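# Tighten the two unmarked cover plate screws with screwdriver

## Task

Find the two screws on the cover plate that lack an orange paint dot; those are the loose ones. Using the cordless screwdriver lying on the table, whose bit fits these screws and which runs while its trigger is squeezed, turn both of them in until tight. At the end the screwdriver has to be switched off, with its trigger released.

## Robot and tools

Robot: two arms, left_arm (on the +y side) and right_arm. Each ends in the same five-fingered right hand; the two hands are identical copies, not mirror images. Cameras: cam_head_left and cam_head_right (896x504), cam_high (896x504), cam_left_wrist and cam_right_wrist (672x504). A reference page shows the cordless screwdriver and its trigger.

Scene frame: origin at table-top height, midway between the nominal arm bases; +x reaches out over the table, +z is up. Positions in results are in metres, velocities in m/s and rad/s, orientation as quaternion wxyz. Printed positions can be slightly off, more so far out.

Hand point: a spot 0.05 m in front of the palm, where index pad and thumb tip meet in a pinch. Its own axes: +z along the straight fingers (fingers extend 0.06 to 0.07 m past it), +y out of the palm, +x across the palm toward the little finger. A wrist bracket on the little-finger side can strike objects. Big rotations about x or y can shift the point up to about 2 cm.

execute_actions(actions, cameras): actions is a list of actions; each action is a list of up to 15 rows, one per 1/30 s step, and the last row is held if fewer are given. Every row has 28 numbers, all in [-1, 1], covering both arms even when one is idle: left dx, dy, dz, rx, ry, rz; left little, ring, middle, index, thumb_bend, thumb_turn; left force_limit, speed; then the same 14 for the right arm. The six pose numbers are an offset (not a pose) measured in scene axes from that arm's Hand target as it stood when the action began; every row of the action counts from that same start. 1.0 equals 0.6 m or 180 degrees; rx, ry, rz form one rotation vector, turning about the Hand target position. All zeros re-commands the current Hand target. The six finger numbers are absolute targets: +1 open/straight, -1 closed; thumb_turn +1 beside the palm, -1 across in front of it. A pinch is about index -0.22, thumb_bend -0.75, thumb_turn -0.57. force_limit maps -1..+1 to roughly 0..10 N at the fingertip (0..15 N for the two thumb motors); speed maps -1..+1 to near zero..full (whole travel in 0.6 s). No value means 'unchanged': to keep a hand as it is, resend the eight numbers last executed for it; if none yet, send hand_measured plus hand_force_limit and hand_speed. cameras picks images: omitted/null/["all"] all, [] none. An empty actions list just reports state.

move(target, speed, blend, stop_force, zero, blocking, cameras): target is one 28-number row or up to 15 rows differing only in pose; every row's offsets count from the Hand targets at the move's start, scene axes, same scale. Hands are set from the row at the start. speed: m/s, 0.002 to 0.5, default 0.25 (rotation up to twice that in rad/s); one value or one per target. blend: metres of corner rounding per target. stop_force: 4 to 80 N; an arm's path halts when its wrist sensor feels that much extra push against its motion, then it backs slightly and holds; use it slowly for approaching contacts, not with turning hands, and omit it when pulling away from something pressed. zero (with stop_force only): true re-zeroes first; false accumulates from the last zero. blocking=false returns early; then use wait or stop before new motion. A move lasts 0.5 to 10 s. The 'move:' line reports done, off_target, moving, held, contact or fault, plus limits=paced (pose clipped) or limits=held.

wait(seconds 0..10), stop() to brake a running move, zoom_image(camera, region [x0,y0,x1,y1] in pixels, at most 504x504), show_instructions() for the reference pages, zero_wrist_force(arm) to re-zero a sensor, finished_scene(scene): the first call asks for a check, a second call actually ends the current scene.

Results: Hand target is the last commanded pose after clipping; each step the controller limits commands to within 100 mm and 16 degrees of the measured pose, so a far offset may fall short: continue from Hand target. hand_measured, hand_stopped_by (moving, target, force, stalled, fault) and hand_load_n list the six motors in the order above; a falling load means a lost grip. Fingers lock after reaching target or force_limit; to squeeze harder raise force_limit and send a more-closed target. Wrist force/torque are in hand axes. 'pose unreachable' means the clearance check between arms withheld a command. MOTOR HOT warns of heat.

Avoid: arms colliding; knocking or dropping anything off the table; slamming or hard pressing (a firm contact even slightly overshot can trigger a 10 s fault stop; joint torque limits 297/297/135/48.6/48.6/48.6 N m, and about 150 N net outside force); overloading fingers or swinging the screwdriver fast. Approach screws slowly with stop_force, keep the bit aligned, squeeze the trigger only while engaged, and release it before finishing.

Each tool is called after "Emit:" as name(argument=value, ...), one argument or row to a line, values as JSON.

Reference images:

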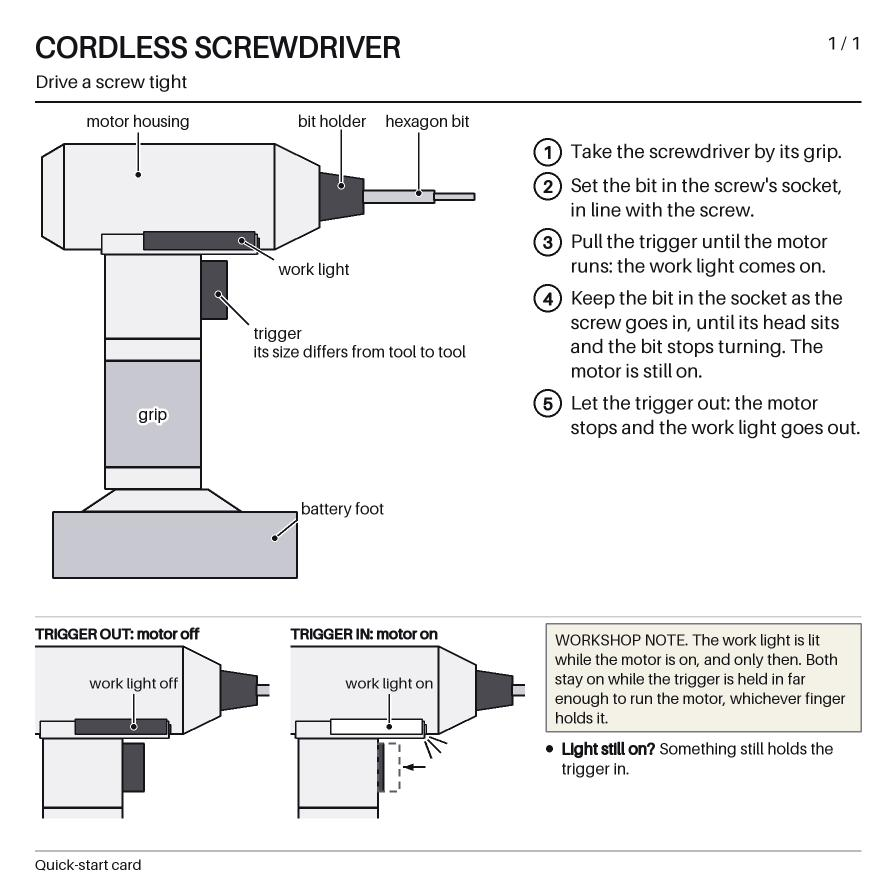

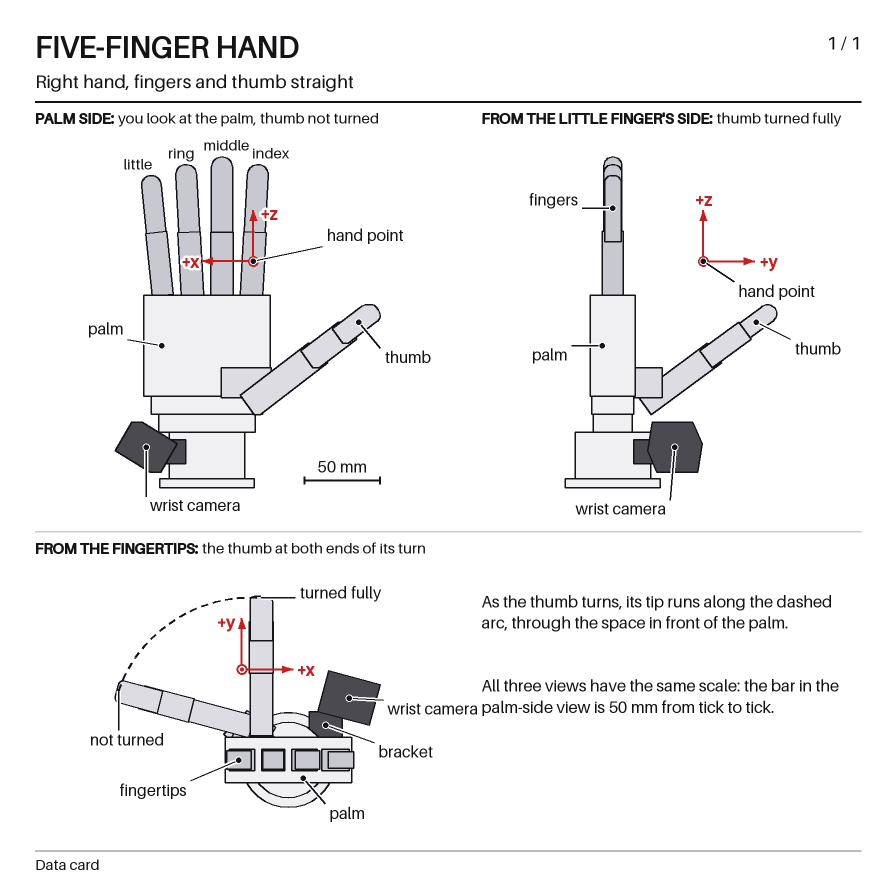

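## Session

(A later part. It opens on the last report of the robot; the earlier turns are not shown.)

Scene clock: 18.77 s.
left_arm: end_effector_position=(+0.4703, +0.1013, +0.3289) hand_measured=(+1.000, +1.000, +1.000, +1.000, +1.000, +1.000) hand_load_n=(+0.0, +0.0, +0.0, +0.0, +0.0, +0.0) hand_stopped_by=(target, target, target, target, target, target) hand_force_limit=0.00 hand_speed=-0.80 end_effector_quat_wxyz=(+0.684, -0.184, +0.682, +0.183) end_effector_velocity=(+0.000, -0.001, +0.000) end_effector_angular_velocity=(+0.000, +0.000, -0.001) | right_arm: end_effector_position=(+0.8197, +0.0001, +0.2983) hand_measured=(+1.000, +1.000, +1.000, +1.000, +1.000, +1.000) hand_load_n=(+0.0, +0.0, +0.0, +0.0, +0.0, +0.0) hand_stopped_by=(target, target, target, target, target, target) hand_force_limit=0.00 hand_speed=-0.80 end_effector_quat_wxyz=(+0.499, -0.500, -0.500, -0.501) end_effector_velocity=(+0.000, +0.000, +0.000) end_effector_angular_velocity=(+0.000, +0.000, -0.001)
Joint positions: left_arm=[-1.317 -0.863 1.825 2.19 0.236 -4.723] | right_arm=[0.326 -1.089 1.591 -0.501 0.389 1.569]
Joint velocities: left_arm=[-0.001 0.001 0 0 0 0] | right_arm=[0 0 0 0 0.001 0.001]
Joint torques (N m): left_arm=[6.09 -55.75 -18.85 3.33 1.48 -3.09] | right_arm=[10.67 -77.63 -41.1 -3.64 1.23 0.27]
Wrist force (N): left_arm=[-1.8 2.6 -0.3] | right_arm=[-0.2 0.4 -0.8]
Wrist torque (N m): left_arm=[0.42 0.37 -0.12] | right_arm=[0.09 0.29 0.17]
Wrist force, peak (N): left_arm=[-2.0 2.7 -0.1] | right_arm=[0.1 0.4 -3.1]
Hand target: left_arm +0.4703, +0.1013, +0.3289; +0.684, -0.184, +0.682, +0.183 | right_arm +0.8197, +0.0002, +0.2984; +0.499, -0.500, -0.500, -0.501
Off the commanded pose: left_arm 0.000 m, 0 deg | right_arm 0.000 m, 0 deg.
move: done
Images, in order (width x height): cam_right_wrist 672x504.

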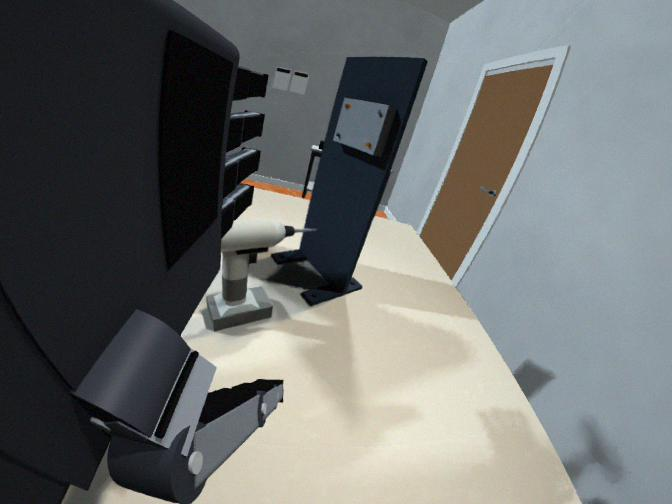

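Emit:
move(
  target=[0.2395,0.7995,0.162,-0.0067,0.357,-0.288,1,1,1,1,1,1,0,-0.8,-0.033,-0.033,0.033,0.449,0.893,0,1,1,1,1,1,1,0,-0.8],
)

Scene clock: 30.53 s.
left_arm: end_effector_position=(+0.6143, +0.5818, +0.4272) hand_measured=(+1.000, +1.000, +1.000, +1.000, +1.000, +1.000) hand_load_n=(+0.0, +0.0, -0.5, +0.0, +0.0, +0.0) hand_stopped_by=(target, target, target, target, target, target) hand_force_limit=0.00 hand_speed=-0.80 end_effector_quat_wxyz=(+0.238, +0.231, +0.942, -0.057) end_effector_velocity=(+0.000, +0.000, +0.000) end_effector_angular_velocity=(+0.000, +0.000, +0.001) | right_arm: end_effector_position=(+0.7998, -0.0196, +0.3181) hand_measured=(+1.000, +1.000, +1.000, +1.000, +1.000, +1.000) hand_load_n=(+0.0, +0.0, +0.0, +0.0, +0.0, +0.0) hand_stopped_by=(target, target, target, target, target, target) hand_force_limit=0.00 hand_speed=-0.80 end_effector_quat_wxyz=(+0.672, -0.224, +0.671, +0.221) end_effector_velocity=(+0.000, +0.000, -0.001) end_effector_angular_velocity=(+0.001, +0.001, +0.000)
Joint positions: left_arm=[-0.287 -1.459 1.61 0.935 1.676 -1.369] | right_arm=[0.454 -1.169 1.801 -0.632 1.444 4.708]
Joint velocities: left_arm=[0 0 0 0 0 -0.001] | right_arm=[0 0.001 0 -0.001 0 0.001]
Joint torques (N m): left_arm=[6.75 -57.44 -26.79 0.74 -0.1 -0.83] | right_arm=[-12.81 -65.87 -30.13 -1.93 -1.59 1.18]
Wrist force (N): left_arm=[0.1 2.6 -1.5] | right_arm=[0.6 0.4 -0.1]
Wrist torque (N m): left_arm=[0.63 0.13 0.08] | right_arm=[-0.13 0.07 -0.09]
Wrist force, peak (N): left_arm=[-0.3 3.3 -2.2] | right_arm=[1.5 1.0 -1.4]
Hand target: left_arm +0.6142, +0.5819, +0.4272; +0.238, +0.231, +0.942, -0.057 | right_arm +0.7999, -0.0198, +0.3180; +0.672, -0.224, +0.671, +0.221
Off the commanded pose: left_arm 0.001 m, 0 deg | right_arm 0.000 m, 0 deg.
move: done

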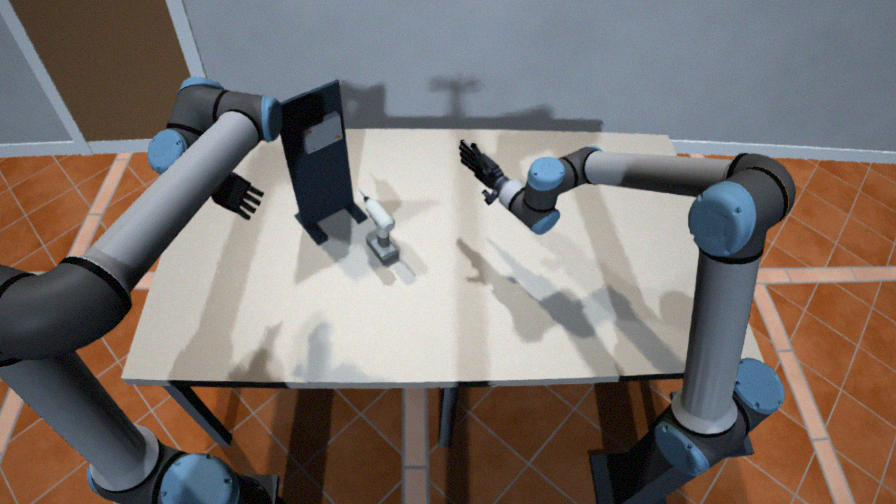

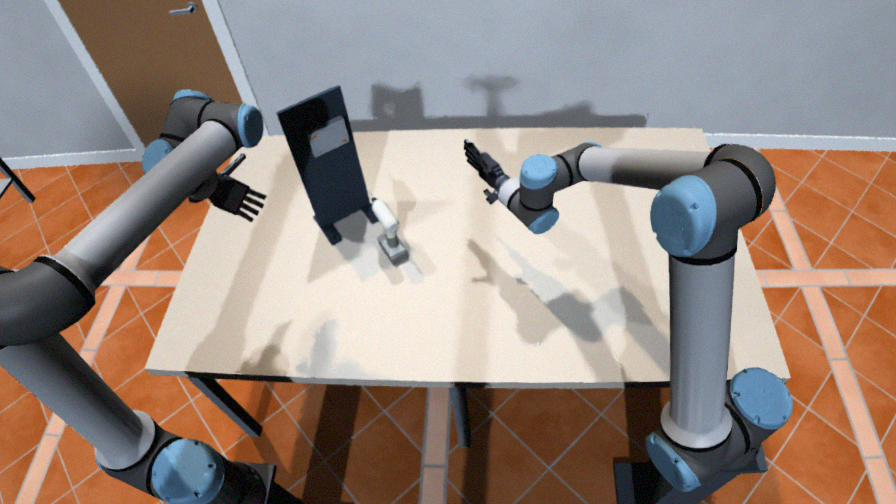

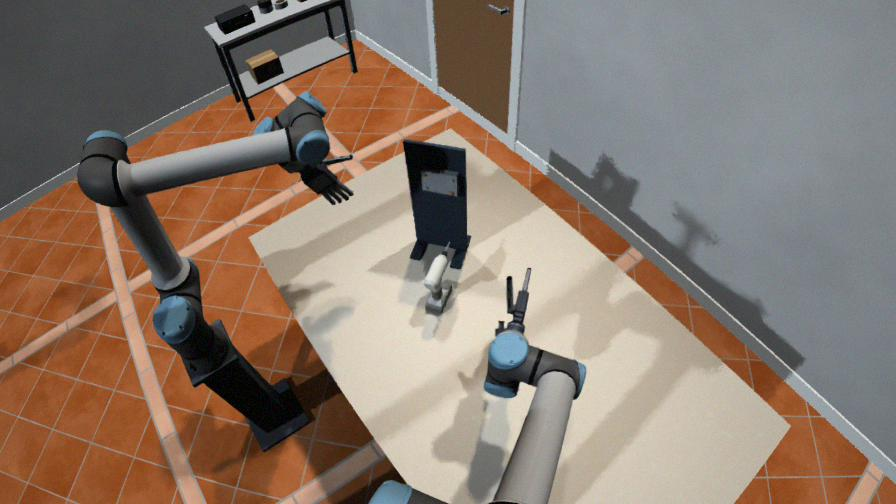

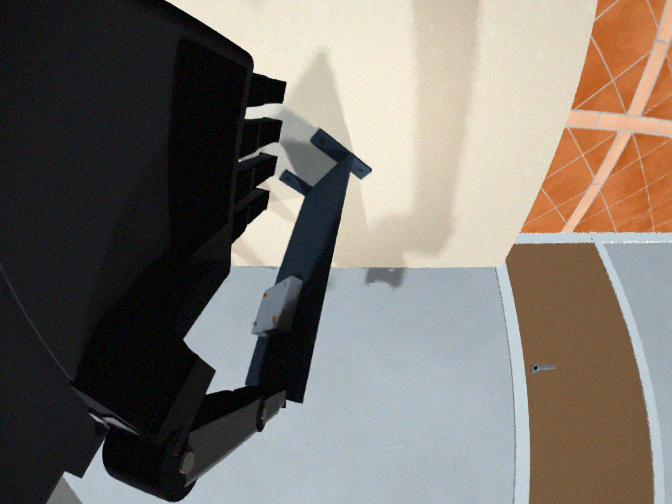

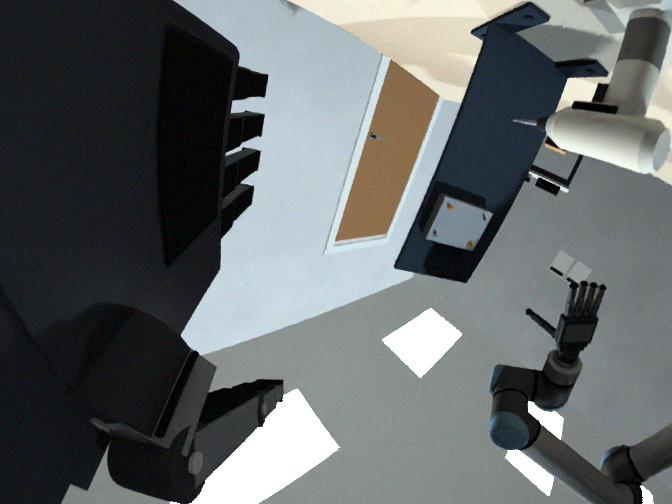

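Emit:
zoom_image(
  camera="cam_right_wrist",
  region=[410, 0, 672, 290],
)

Emit:
zoom_image(
  camera="cam_left_wrist",
  region=[230, 100, 390, 420],
)

Emit:
zoom_image(
  camera="cam_head_left",
  region=[260, 70, 460, 290],
)

Scaled by 1.738 from the camera's 672x504 image, which has a finer 960x720 frame.

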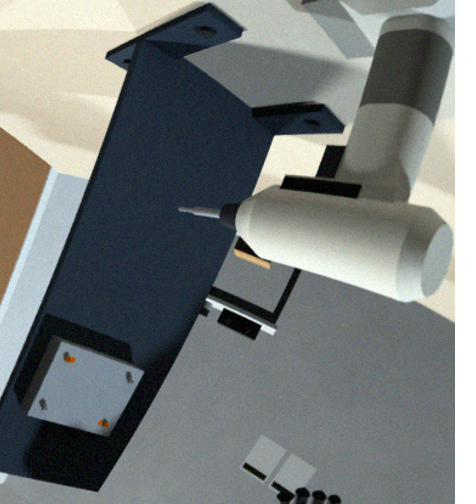

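Scaled by 1.575 from the camera's 672x504 image, which has a finer 960x720 frame.

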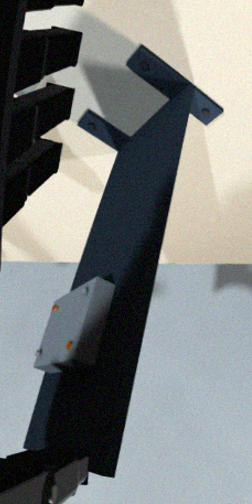

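Scaled by 2.291.

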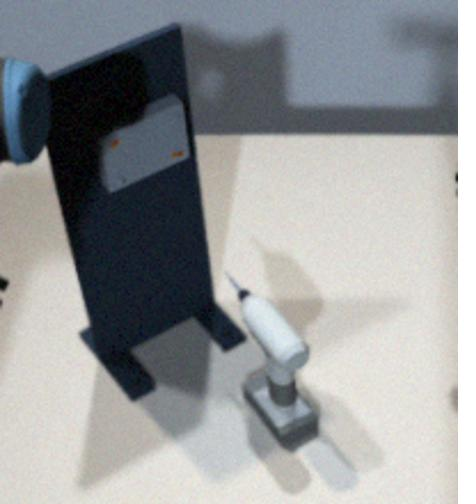

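Emit:
move(
  target=[0,0,0,0,0,0,1,1,1,1,1,1,0,-0.8,-0.343,0.32,-0.1133,0,0,0,1,1,1,1,1,1,0,-0.8],
)

Emit:
zoom_image(
  camera="cam_head_left",
  region=[320, 150, 480, 290],
)

Emit:
zoom_image(
  camera="cam_head_right",
  region=[320, 150, 480, 290],
)

Emit:
zoom_image(
  camera="cam_high",
  region=[380, 210, 520, 350],
)

Emit:
zoom_image(
  camera="cam_right_wrist",
  region=[250, 0, 550, 300],
)

Scene clock: 33.43 s.
left_arm: end_effector_position=(+0.6142, +0.5819, +0.4272) hand_measured=(+1.000, +1.000, +1.000, +1.000, +1.000, +1.000) hand_load_n=(+0.0, +0.0, +0.0, +0.0, +0.0, +0.0) hand_stopped_by=(target, target, target, target, target, target) hand_force_limit=0.00 hand_speed=-0.80 end_effector_quat_wxyz=(+0.238, +0.231, +0.942, -0.057) end_effector_velocity=(+0.000, -0.001, -0.001) end_effector_angular_velocity=(+0.001, +0.000, -0.002) | right_arm: end_effector_position=(+0.5942, +0.1719, +0.2500) hand_measured=(+1.000, +1.000, +1.000, +1.000, +1.000, +1.000) hand_load_n=(+0.0, +0.0, +0.0, +0.0, -0.5, +0.0) hand_stopped_by=(target, target, target, target, target, target) hand_force_limit=0.00 hand_speed=-0.80 end_effector_quat_wxyz=(+0.672, -0.224, +0.670, +0.221) end_effector_velocity=(+0.000, +0.000, +0.000) end_effector_angular_velocity=(+0.000, +0.000, +0.000)
Joint positions: left_arm=[-0.287 -1.459 1.61 0.936 1.676 -1.368] | right_arm=[0.845 -1.05 1.761 -0.711 1.835 4.708]
Joint velocities: left_arm=[-0.001 0.001 0 0 0 0.001] | right_arm=[0.001 0 0 0 0.001 0]
Joint torques (N m): left_arm=[8.26 -62.88 -32.01 4.77 1.07 2.65] | right_arm=[14.21 -78.07 -29.06 0.28 1.1 -1.13]
Wrist force (N): left_arm=[-0.3 2.3 -2.0] | right_arm=[0.6 -0.1 -0.2]
Wrist torque (N m): left_arm=[0.63 0.19 0.04] | right_arm=[-0.18 0.04 -0.09]
Wrist force, peak (N): left_arm=[-0.3 2.8 -1.8] | right_arm=[1.3 2.5 -0.4]
Hand target: left_arm +0.6142, +0.5819, +0.4272; +0.238, +0.231, +0.942, -0.057 | right_arm +0.5941, +0.1719, +0.2499; +0.672, -0.224, +0.671, +0.221
Off the commanded pose: left_arm 0.000 m, 0 deg | right_arm 0.000 m, 0 deg.
move: done

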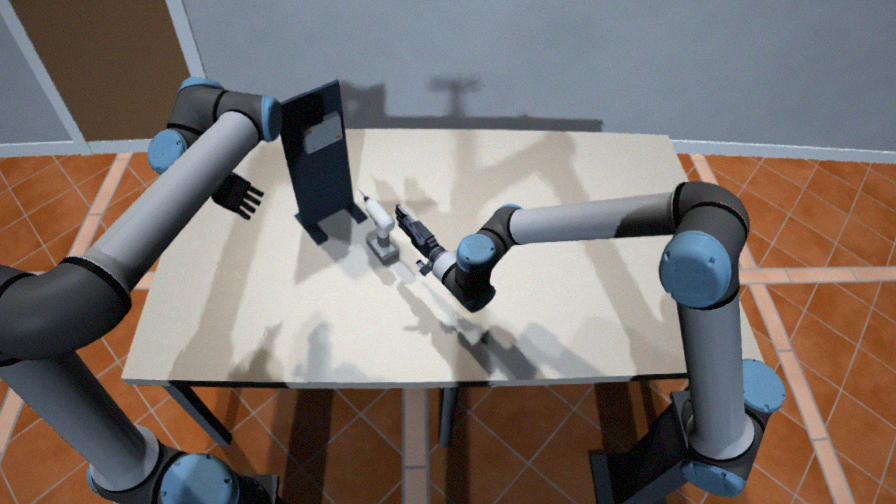

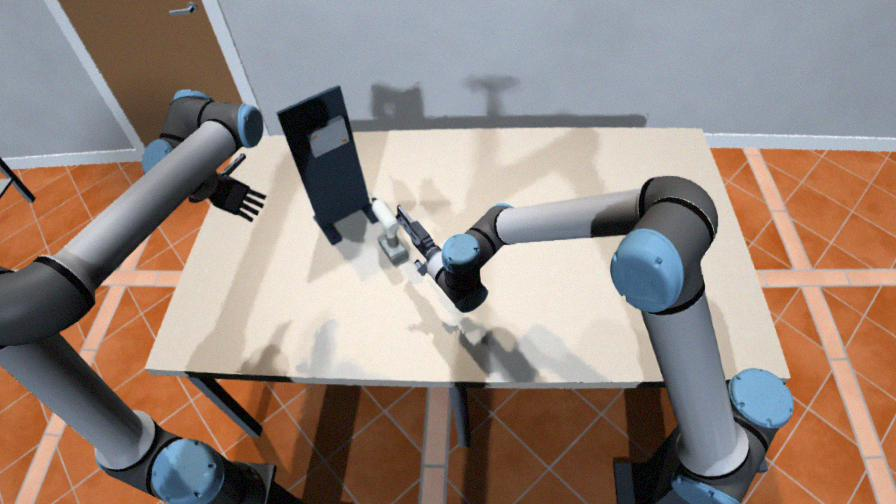

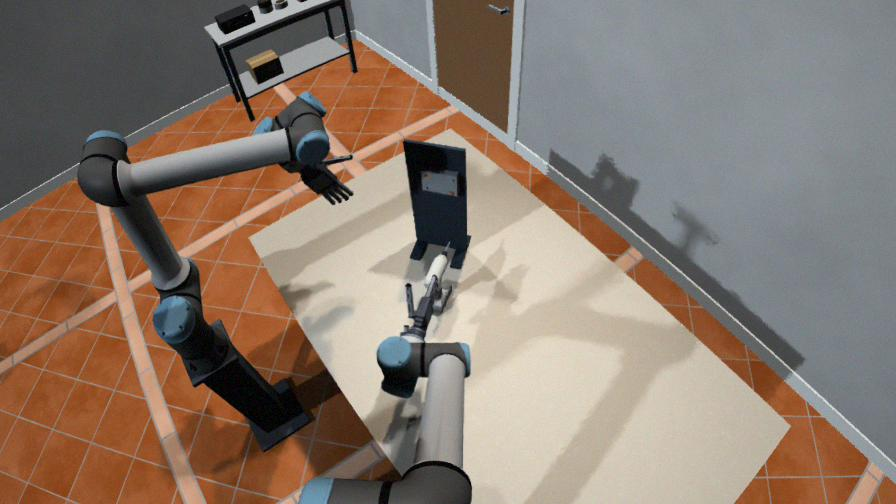

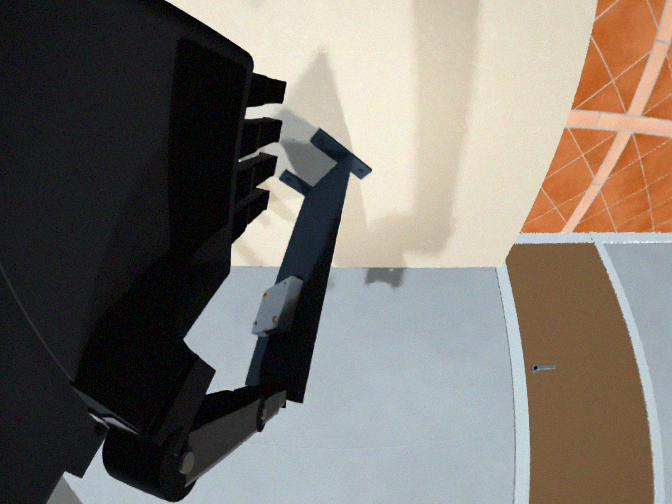

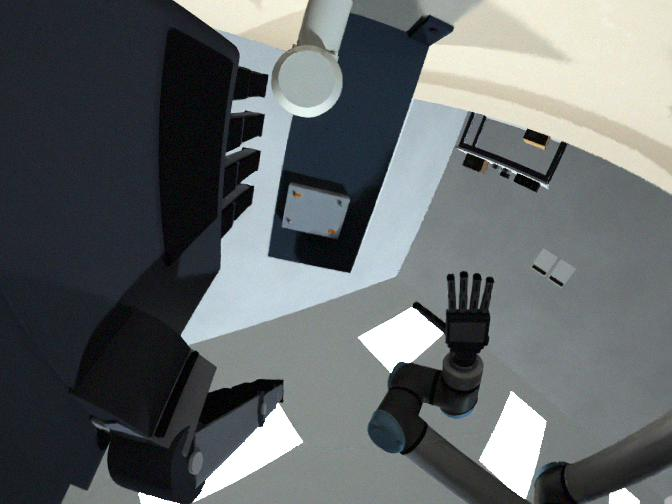

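Scaled by 3.150.

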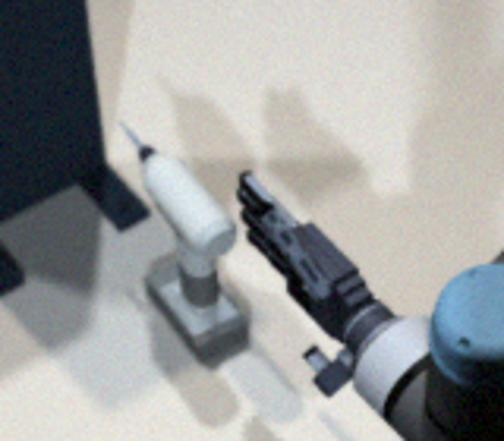

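Scaled by 3.150.

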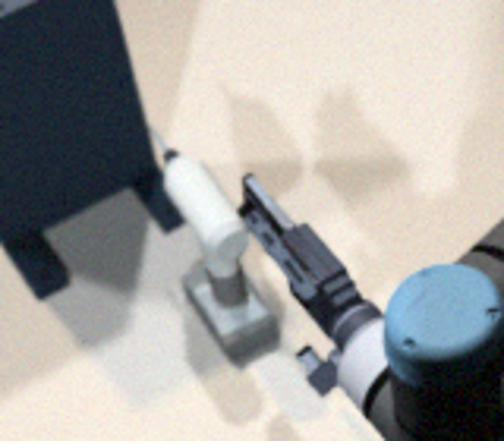

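Scaled by 3.600.

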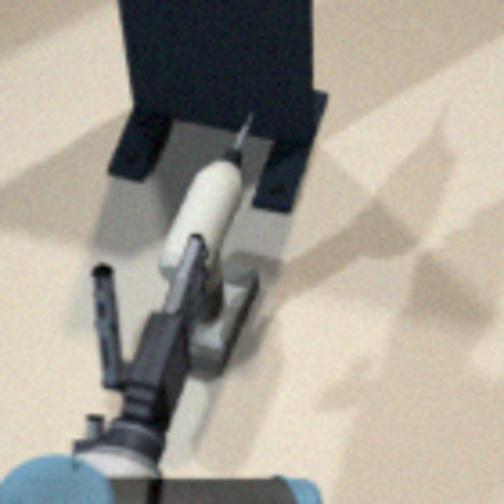

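Scaled by 1.680 from the camera's 672x504 image, which has a finer 960x720 frame.

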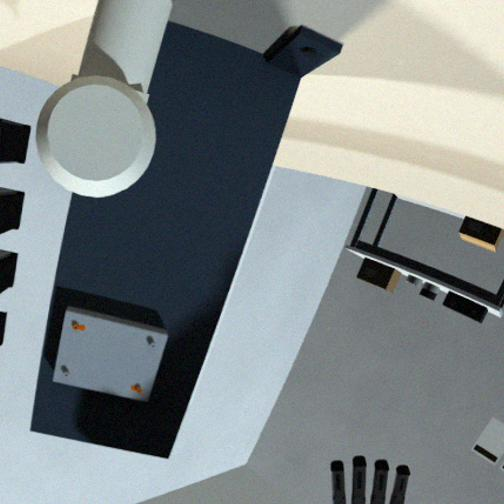

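Emit:
move(
  target=[0,0,0,0,0,0,1,1,1,1,1,1,0,-0.8,0.005,-0.0125,-0.225,0,0,-0.02,1,1,1,1,1,-1,0,0],
)

Emit:
zoom_image(
  camera="cam_right_wrist",
  region=[220, 0, 520, 300],
)

Emit:
zoom_image(
  camera="cam_head_left",
  region=[320, 150, 480, 290],
)

Emit:
zoom_image(
  camera="cam_high",
  region=[380, 210, 520, 350],
)

Scene clock: 35.83 s.
left_arm: end_effector_position=(+0.6142, +0.5819, +0.4272) hand_measured=(+1.000, +1.000, +1.000, +1.000, +1.000, +1.000) hand_load_n=(+0.0, +0.0, +0.0, +0.0, +0.0, +0.0) hand_stopped_by=(target, target, target, target, target, target) hand_force_limit=0.00 hand_speed=-0.80 end_effector_quat_wxyz=(+0.238, +0.231, +0.942, -0.057) end_effector_velocity=(+0.000, +0.000, +0.000) end_effector_angular_velocity=(-0.001, +0.000, -0.001) | right_arm: end_effector_position=(+0.5972, +0.1646, +0.1151) hand_measured=(+1.000, +1.000, +1.000, +1.000, +1.000, -1.000) hand_load_n=(+0.0, +0.0, +0.0, +0.0, +0.0, +0.0) hand_stopped_by=(target, target, target, target, target, target) hand_force_limit=0.00 hand_speed=0.00 end_effector_quat_wxyz=(+0.678, -0.203, +0.677, +0.200) end_effector_velocity=(+0.000, +0.000, -0.001) end_effector_angular_velocity=(-0.001, +0.000, +0.000)
Joint positions: left_arm=[-0.287 -1.459 1.61 0.936 1.676 -1.368] | right_arm=[0.859 -0.887 1.797 -0.91 1.912 4.708]
Joint velocities: left_arm=[0 0 0 0 0.001 0] | right_arm=[0 0.001 0 0 0 0]
Joint torques (N m): left_arm=[5.91 -62.49 -34.9 1.68 0.26 1.93] | right_arm=[-14.17 -75.61 -25.52 -4.65 0.87 -2.32]
Wrist force (N): left_arm=[0.1 2.1 -1.6] | right_arm=[0.6 0.5 -0.6]
Wrist torque (N m): left_arm=[0.57 0.13 0.06] | right_arm=[-0.07 0.07 -0.08]
Wrist force, peak (N): left_arm=[-0.1 2.8 -1.9] | right_arm=[3.2 0.0 -0.7]
Hand target: left_arm +0.6142, +0.5819, +0.4272; +0.238, +0.231, +0.942, -0.057 | right_arm +0.5971, +0.1646, +0.1151; +0.678, -0.203, +0.677, +0.200
Off the commanded pose: left_arm 0.000 m, 0 deg | right_arm 0.000 m, 0 deg.
move: done

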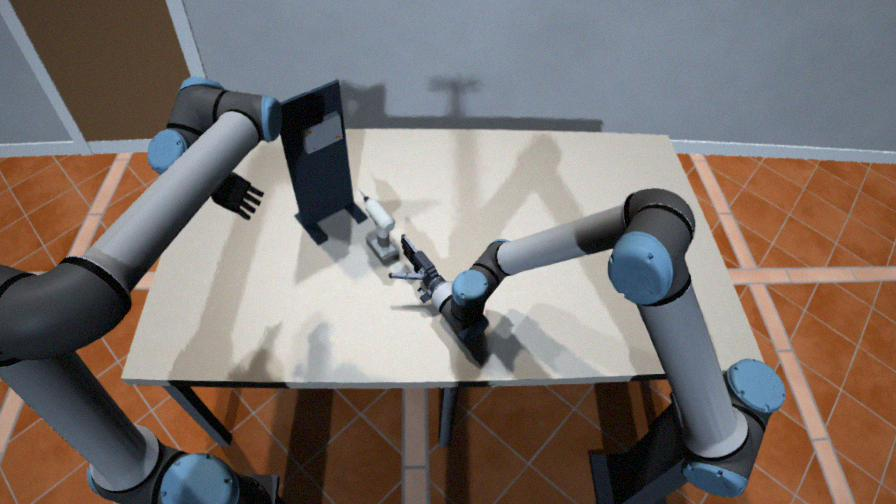

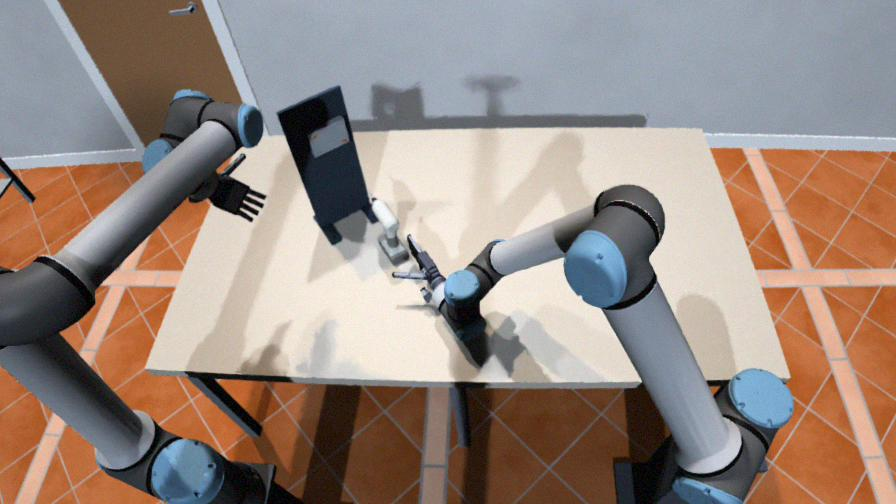

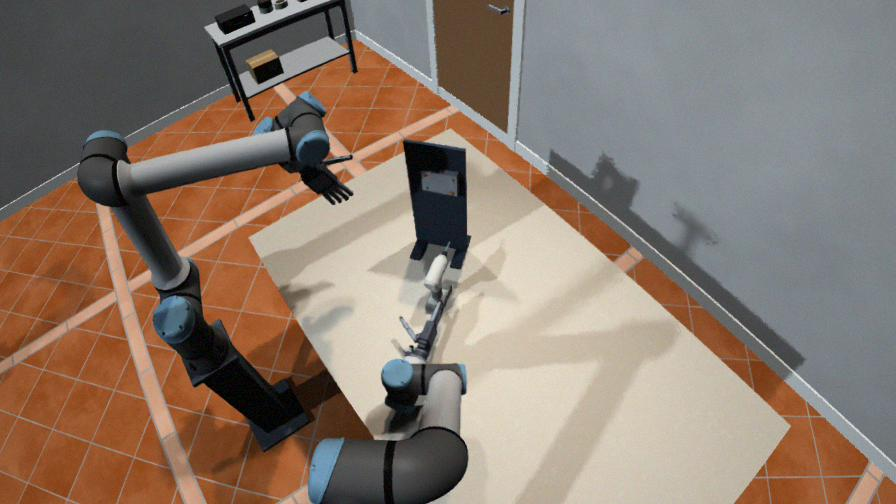

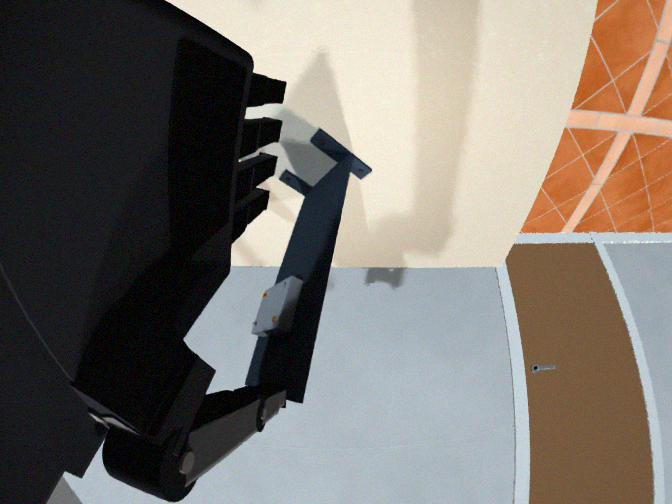

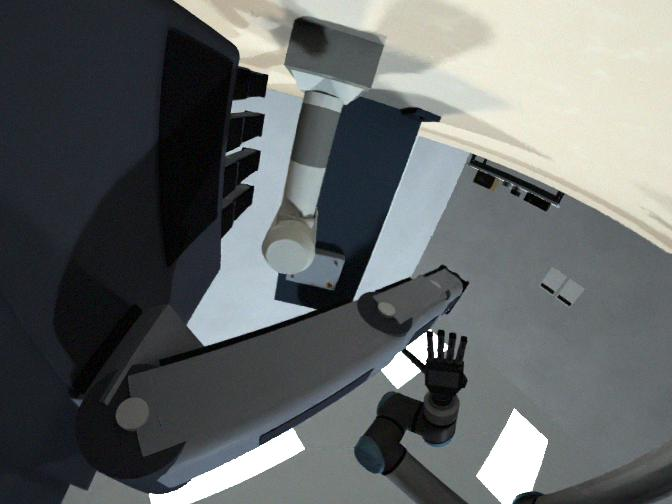

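Scaled by 1.680 from the camera's 672x504 image, which has a finer 960x720 frame.

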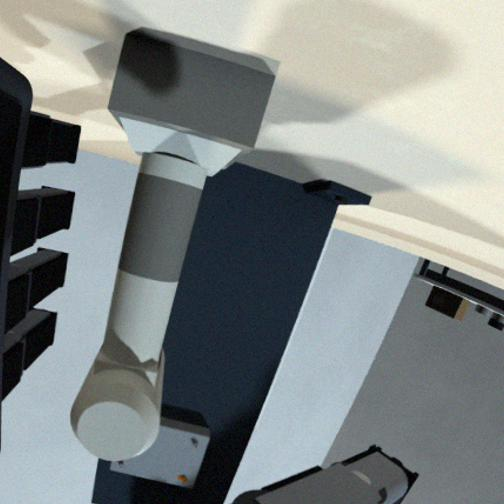

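Scaled by 3.150.

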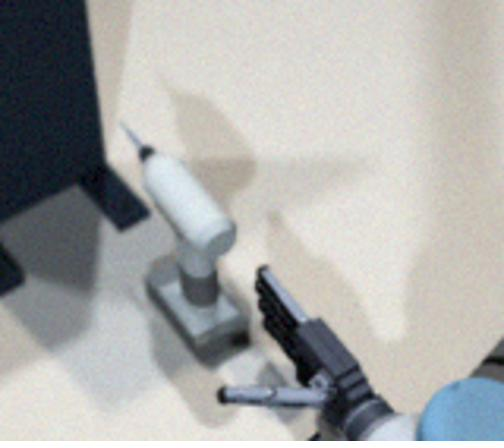

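Scaled by 3.600.

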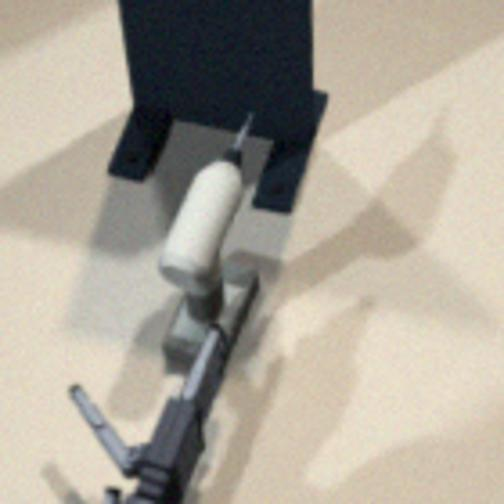

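Emit:
move(
  target=[0,0,0,0,0,0,1,1,1,1,1,1,0,-0.8,0.1673,0.1095,-0.0035,0,0,0,1,1,1,1,1,-1,0,0],
  speed=0.12,
  stop_force=10,
)

Emit:
zoom_image(
  camera="cam_right_wrist",
  region=[220, 0, 520, 300],
)

Emit:
zoom_image(
  camera="cam_head_left",
  region=[320, 150, 480, 290],
)

Emit:
zoom_image(
  camera="cam_high",
  region=[380, 210, 520, 350],
)

Scene clock: 38.70 s.
left_arm: end_effector_position=(+0.6142, +0.5819, +0.4272) hand_measured=(+1.000, +1.000, +1.000, +1.000, +1.000, +1.000) hand_load_n=(+0.0, +0.0, +0.0, +0.0, +0.0, +0.0) hand_stopped_by=(target, target, target, target, target, target) hand_force_limit=0.00 hand_speed=-0.80 end_effector_quat_wxyz=(+0.238, +0.231, +0.942, -0.057) end_effector_velocity=(+0.000, +0.000, +0.000) end_effector_angular_velocity=(+0.000, +0.000, +0.000) | right_arm: end_effector_position=(+0.6975, +0.2304, +0.1131) hand_measured=(+1.000, +1.000, +1.000, +1.000, +1.000, -1.000) hand_load_n=(+0.0, +0.0, +0.0, +0.0, +0.0, -0.5) hand_stopped_by=(target, target, target, target, target, target) hand_force_limit=0.00 hand_speed=0.00 end_effector_quat_wxyz=(+0.678, -0.203, +0.677, +0.200) end_effector_velocity=(+0.000, +0.000, +0.000) end_effector_angular_velocity=(+0.000, +0.000, +0.000)
Joint positions: left_arm=[-0.287 -1.459 1.61 0.936 1.676 -1.368] | right_arm=[0.812 -0.769 1.556 -0.787 1.865 4.708]
Joint velocities: left_arm=[-0.001 0 0 0 0 -0.001] | right_arm=[0 0 0 0 0 0]
Joint torques (N m): left_arm=[3.98 -62.32 -39.59 -0.29 -1.15 -0.04] | right_arm=[15.19 -97.56 -36.33 -4.55 2.07 1.63]
Wrist force (N): left_arm=[-0.3 2.2 -2.1] | right_arm=[0.3 0.0 -0.3]
Wrist torque (N m): left_arm=[0.61 0.19 0.04] | right_arm=[-0.17 0.10 -0.12]
Wrist force, peak (N): left_arm=[-0.5 2.8 -2.1] | right_arm=[0.6 -0.2 -1.7]
Hand target: left_arm +0.6142, +0.5819, +0.4272; +0.238, +0.231, +0.942, -0.057 | right_arm +0.6975, +0.2304, +0.1131; +0.678, -0.203, +0.677, +0.200
Off the commanded pose: left_arm 0.000 m, 0 deg | right_arm 0.000 m, 0 deg.
move: done

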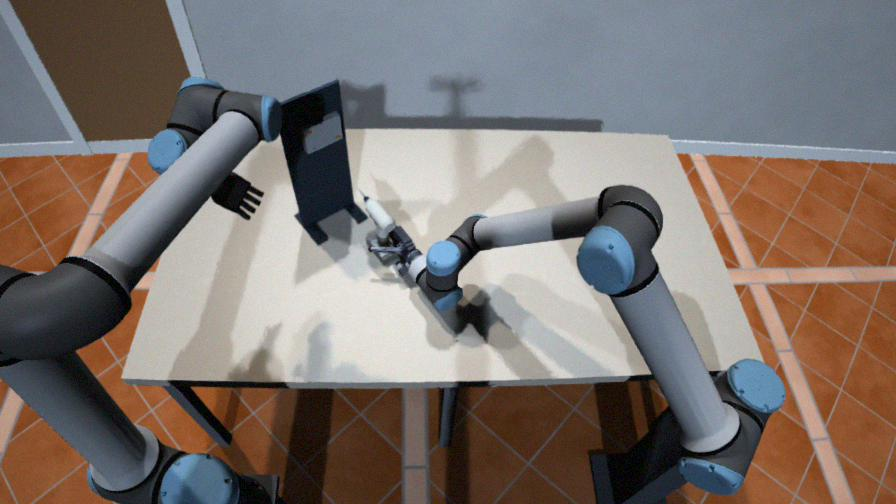

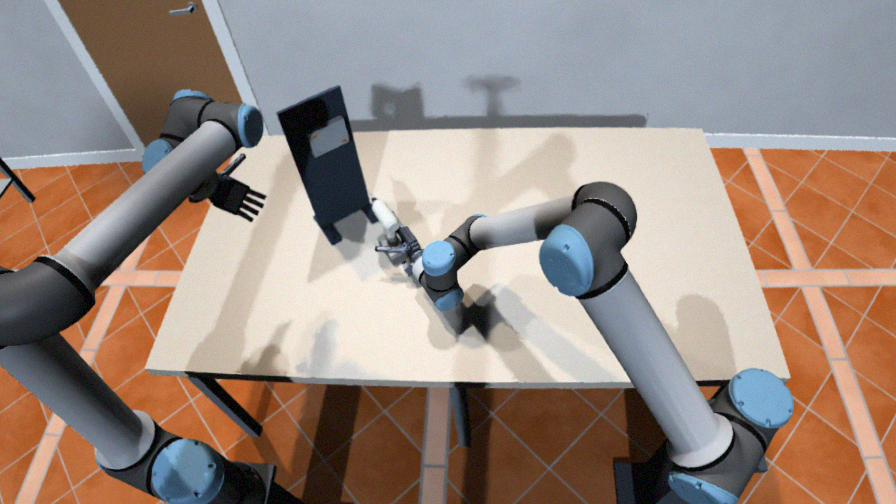

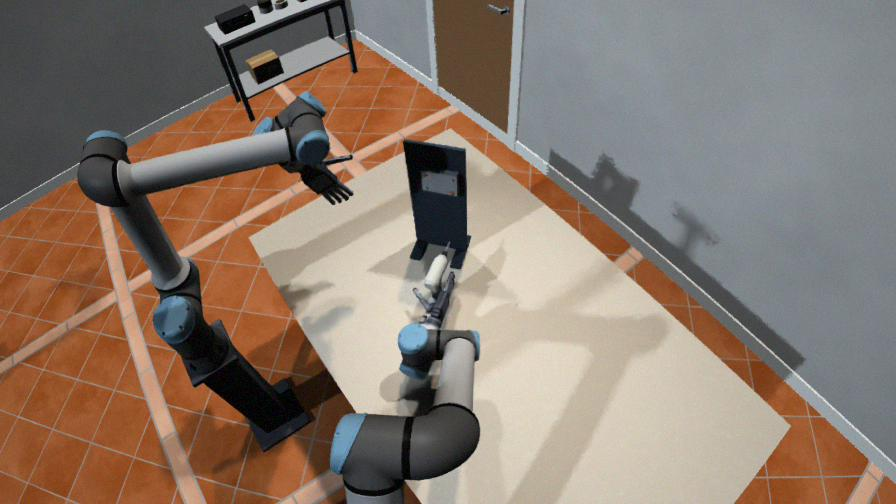

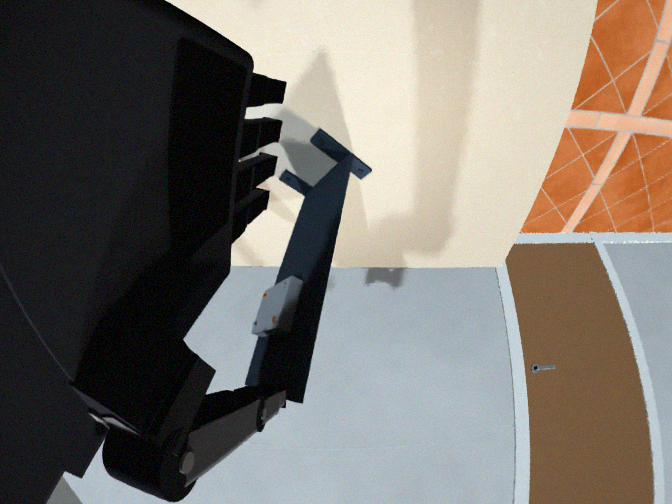

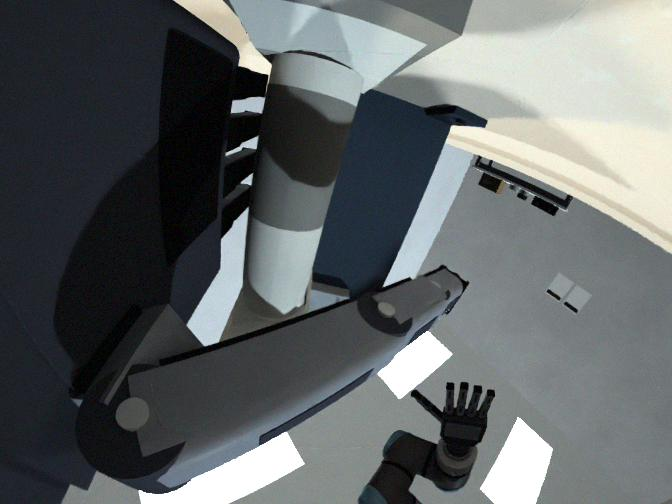

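Scaled by 1.680 from the camera's 672x504 image, which has a finer 960x720 frame.

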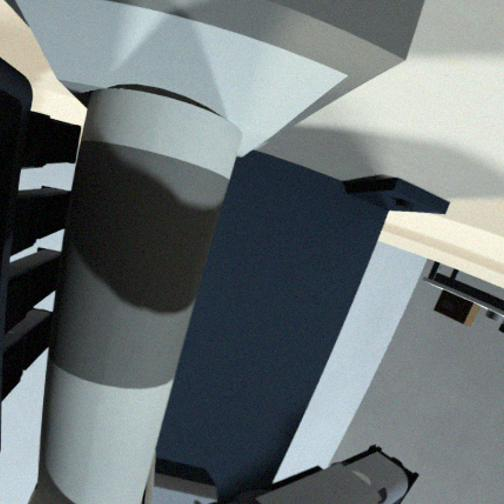

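Scaled by 3.150.

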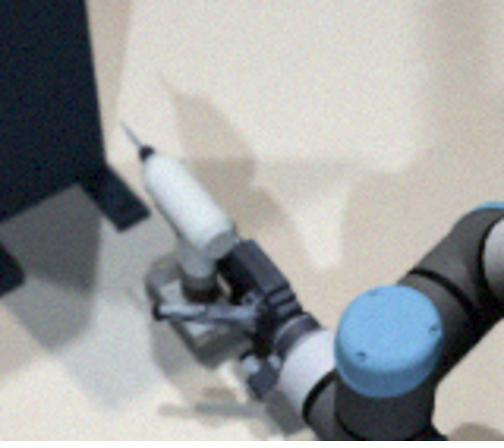

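Scaled by 3.600.

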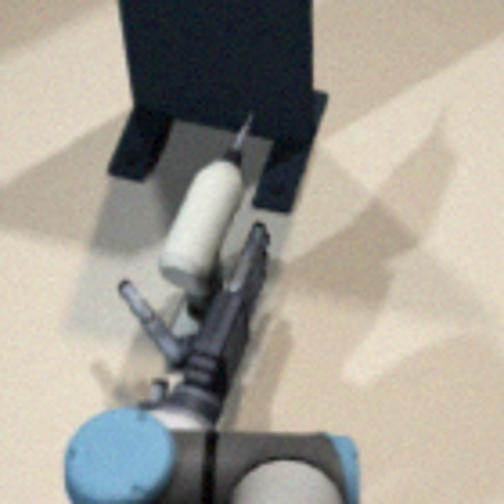

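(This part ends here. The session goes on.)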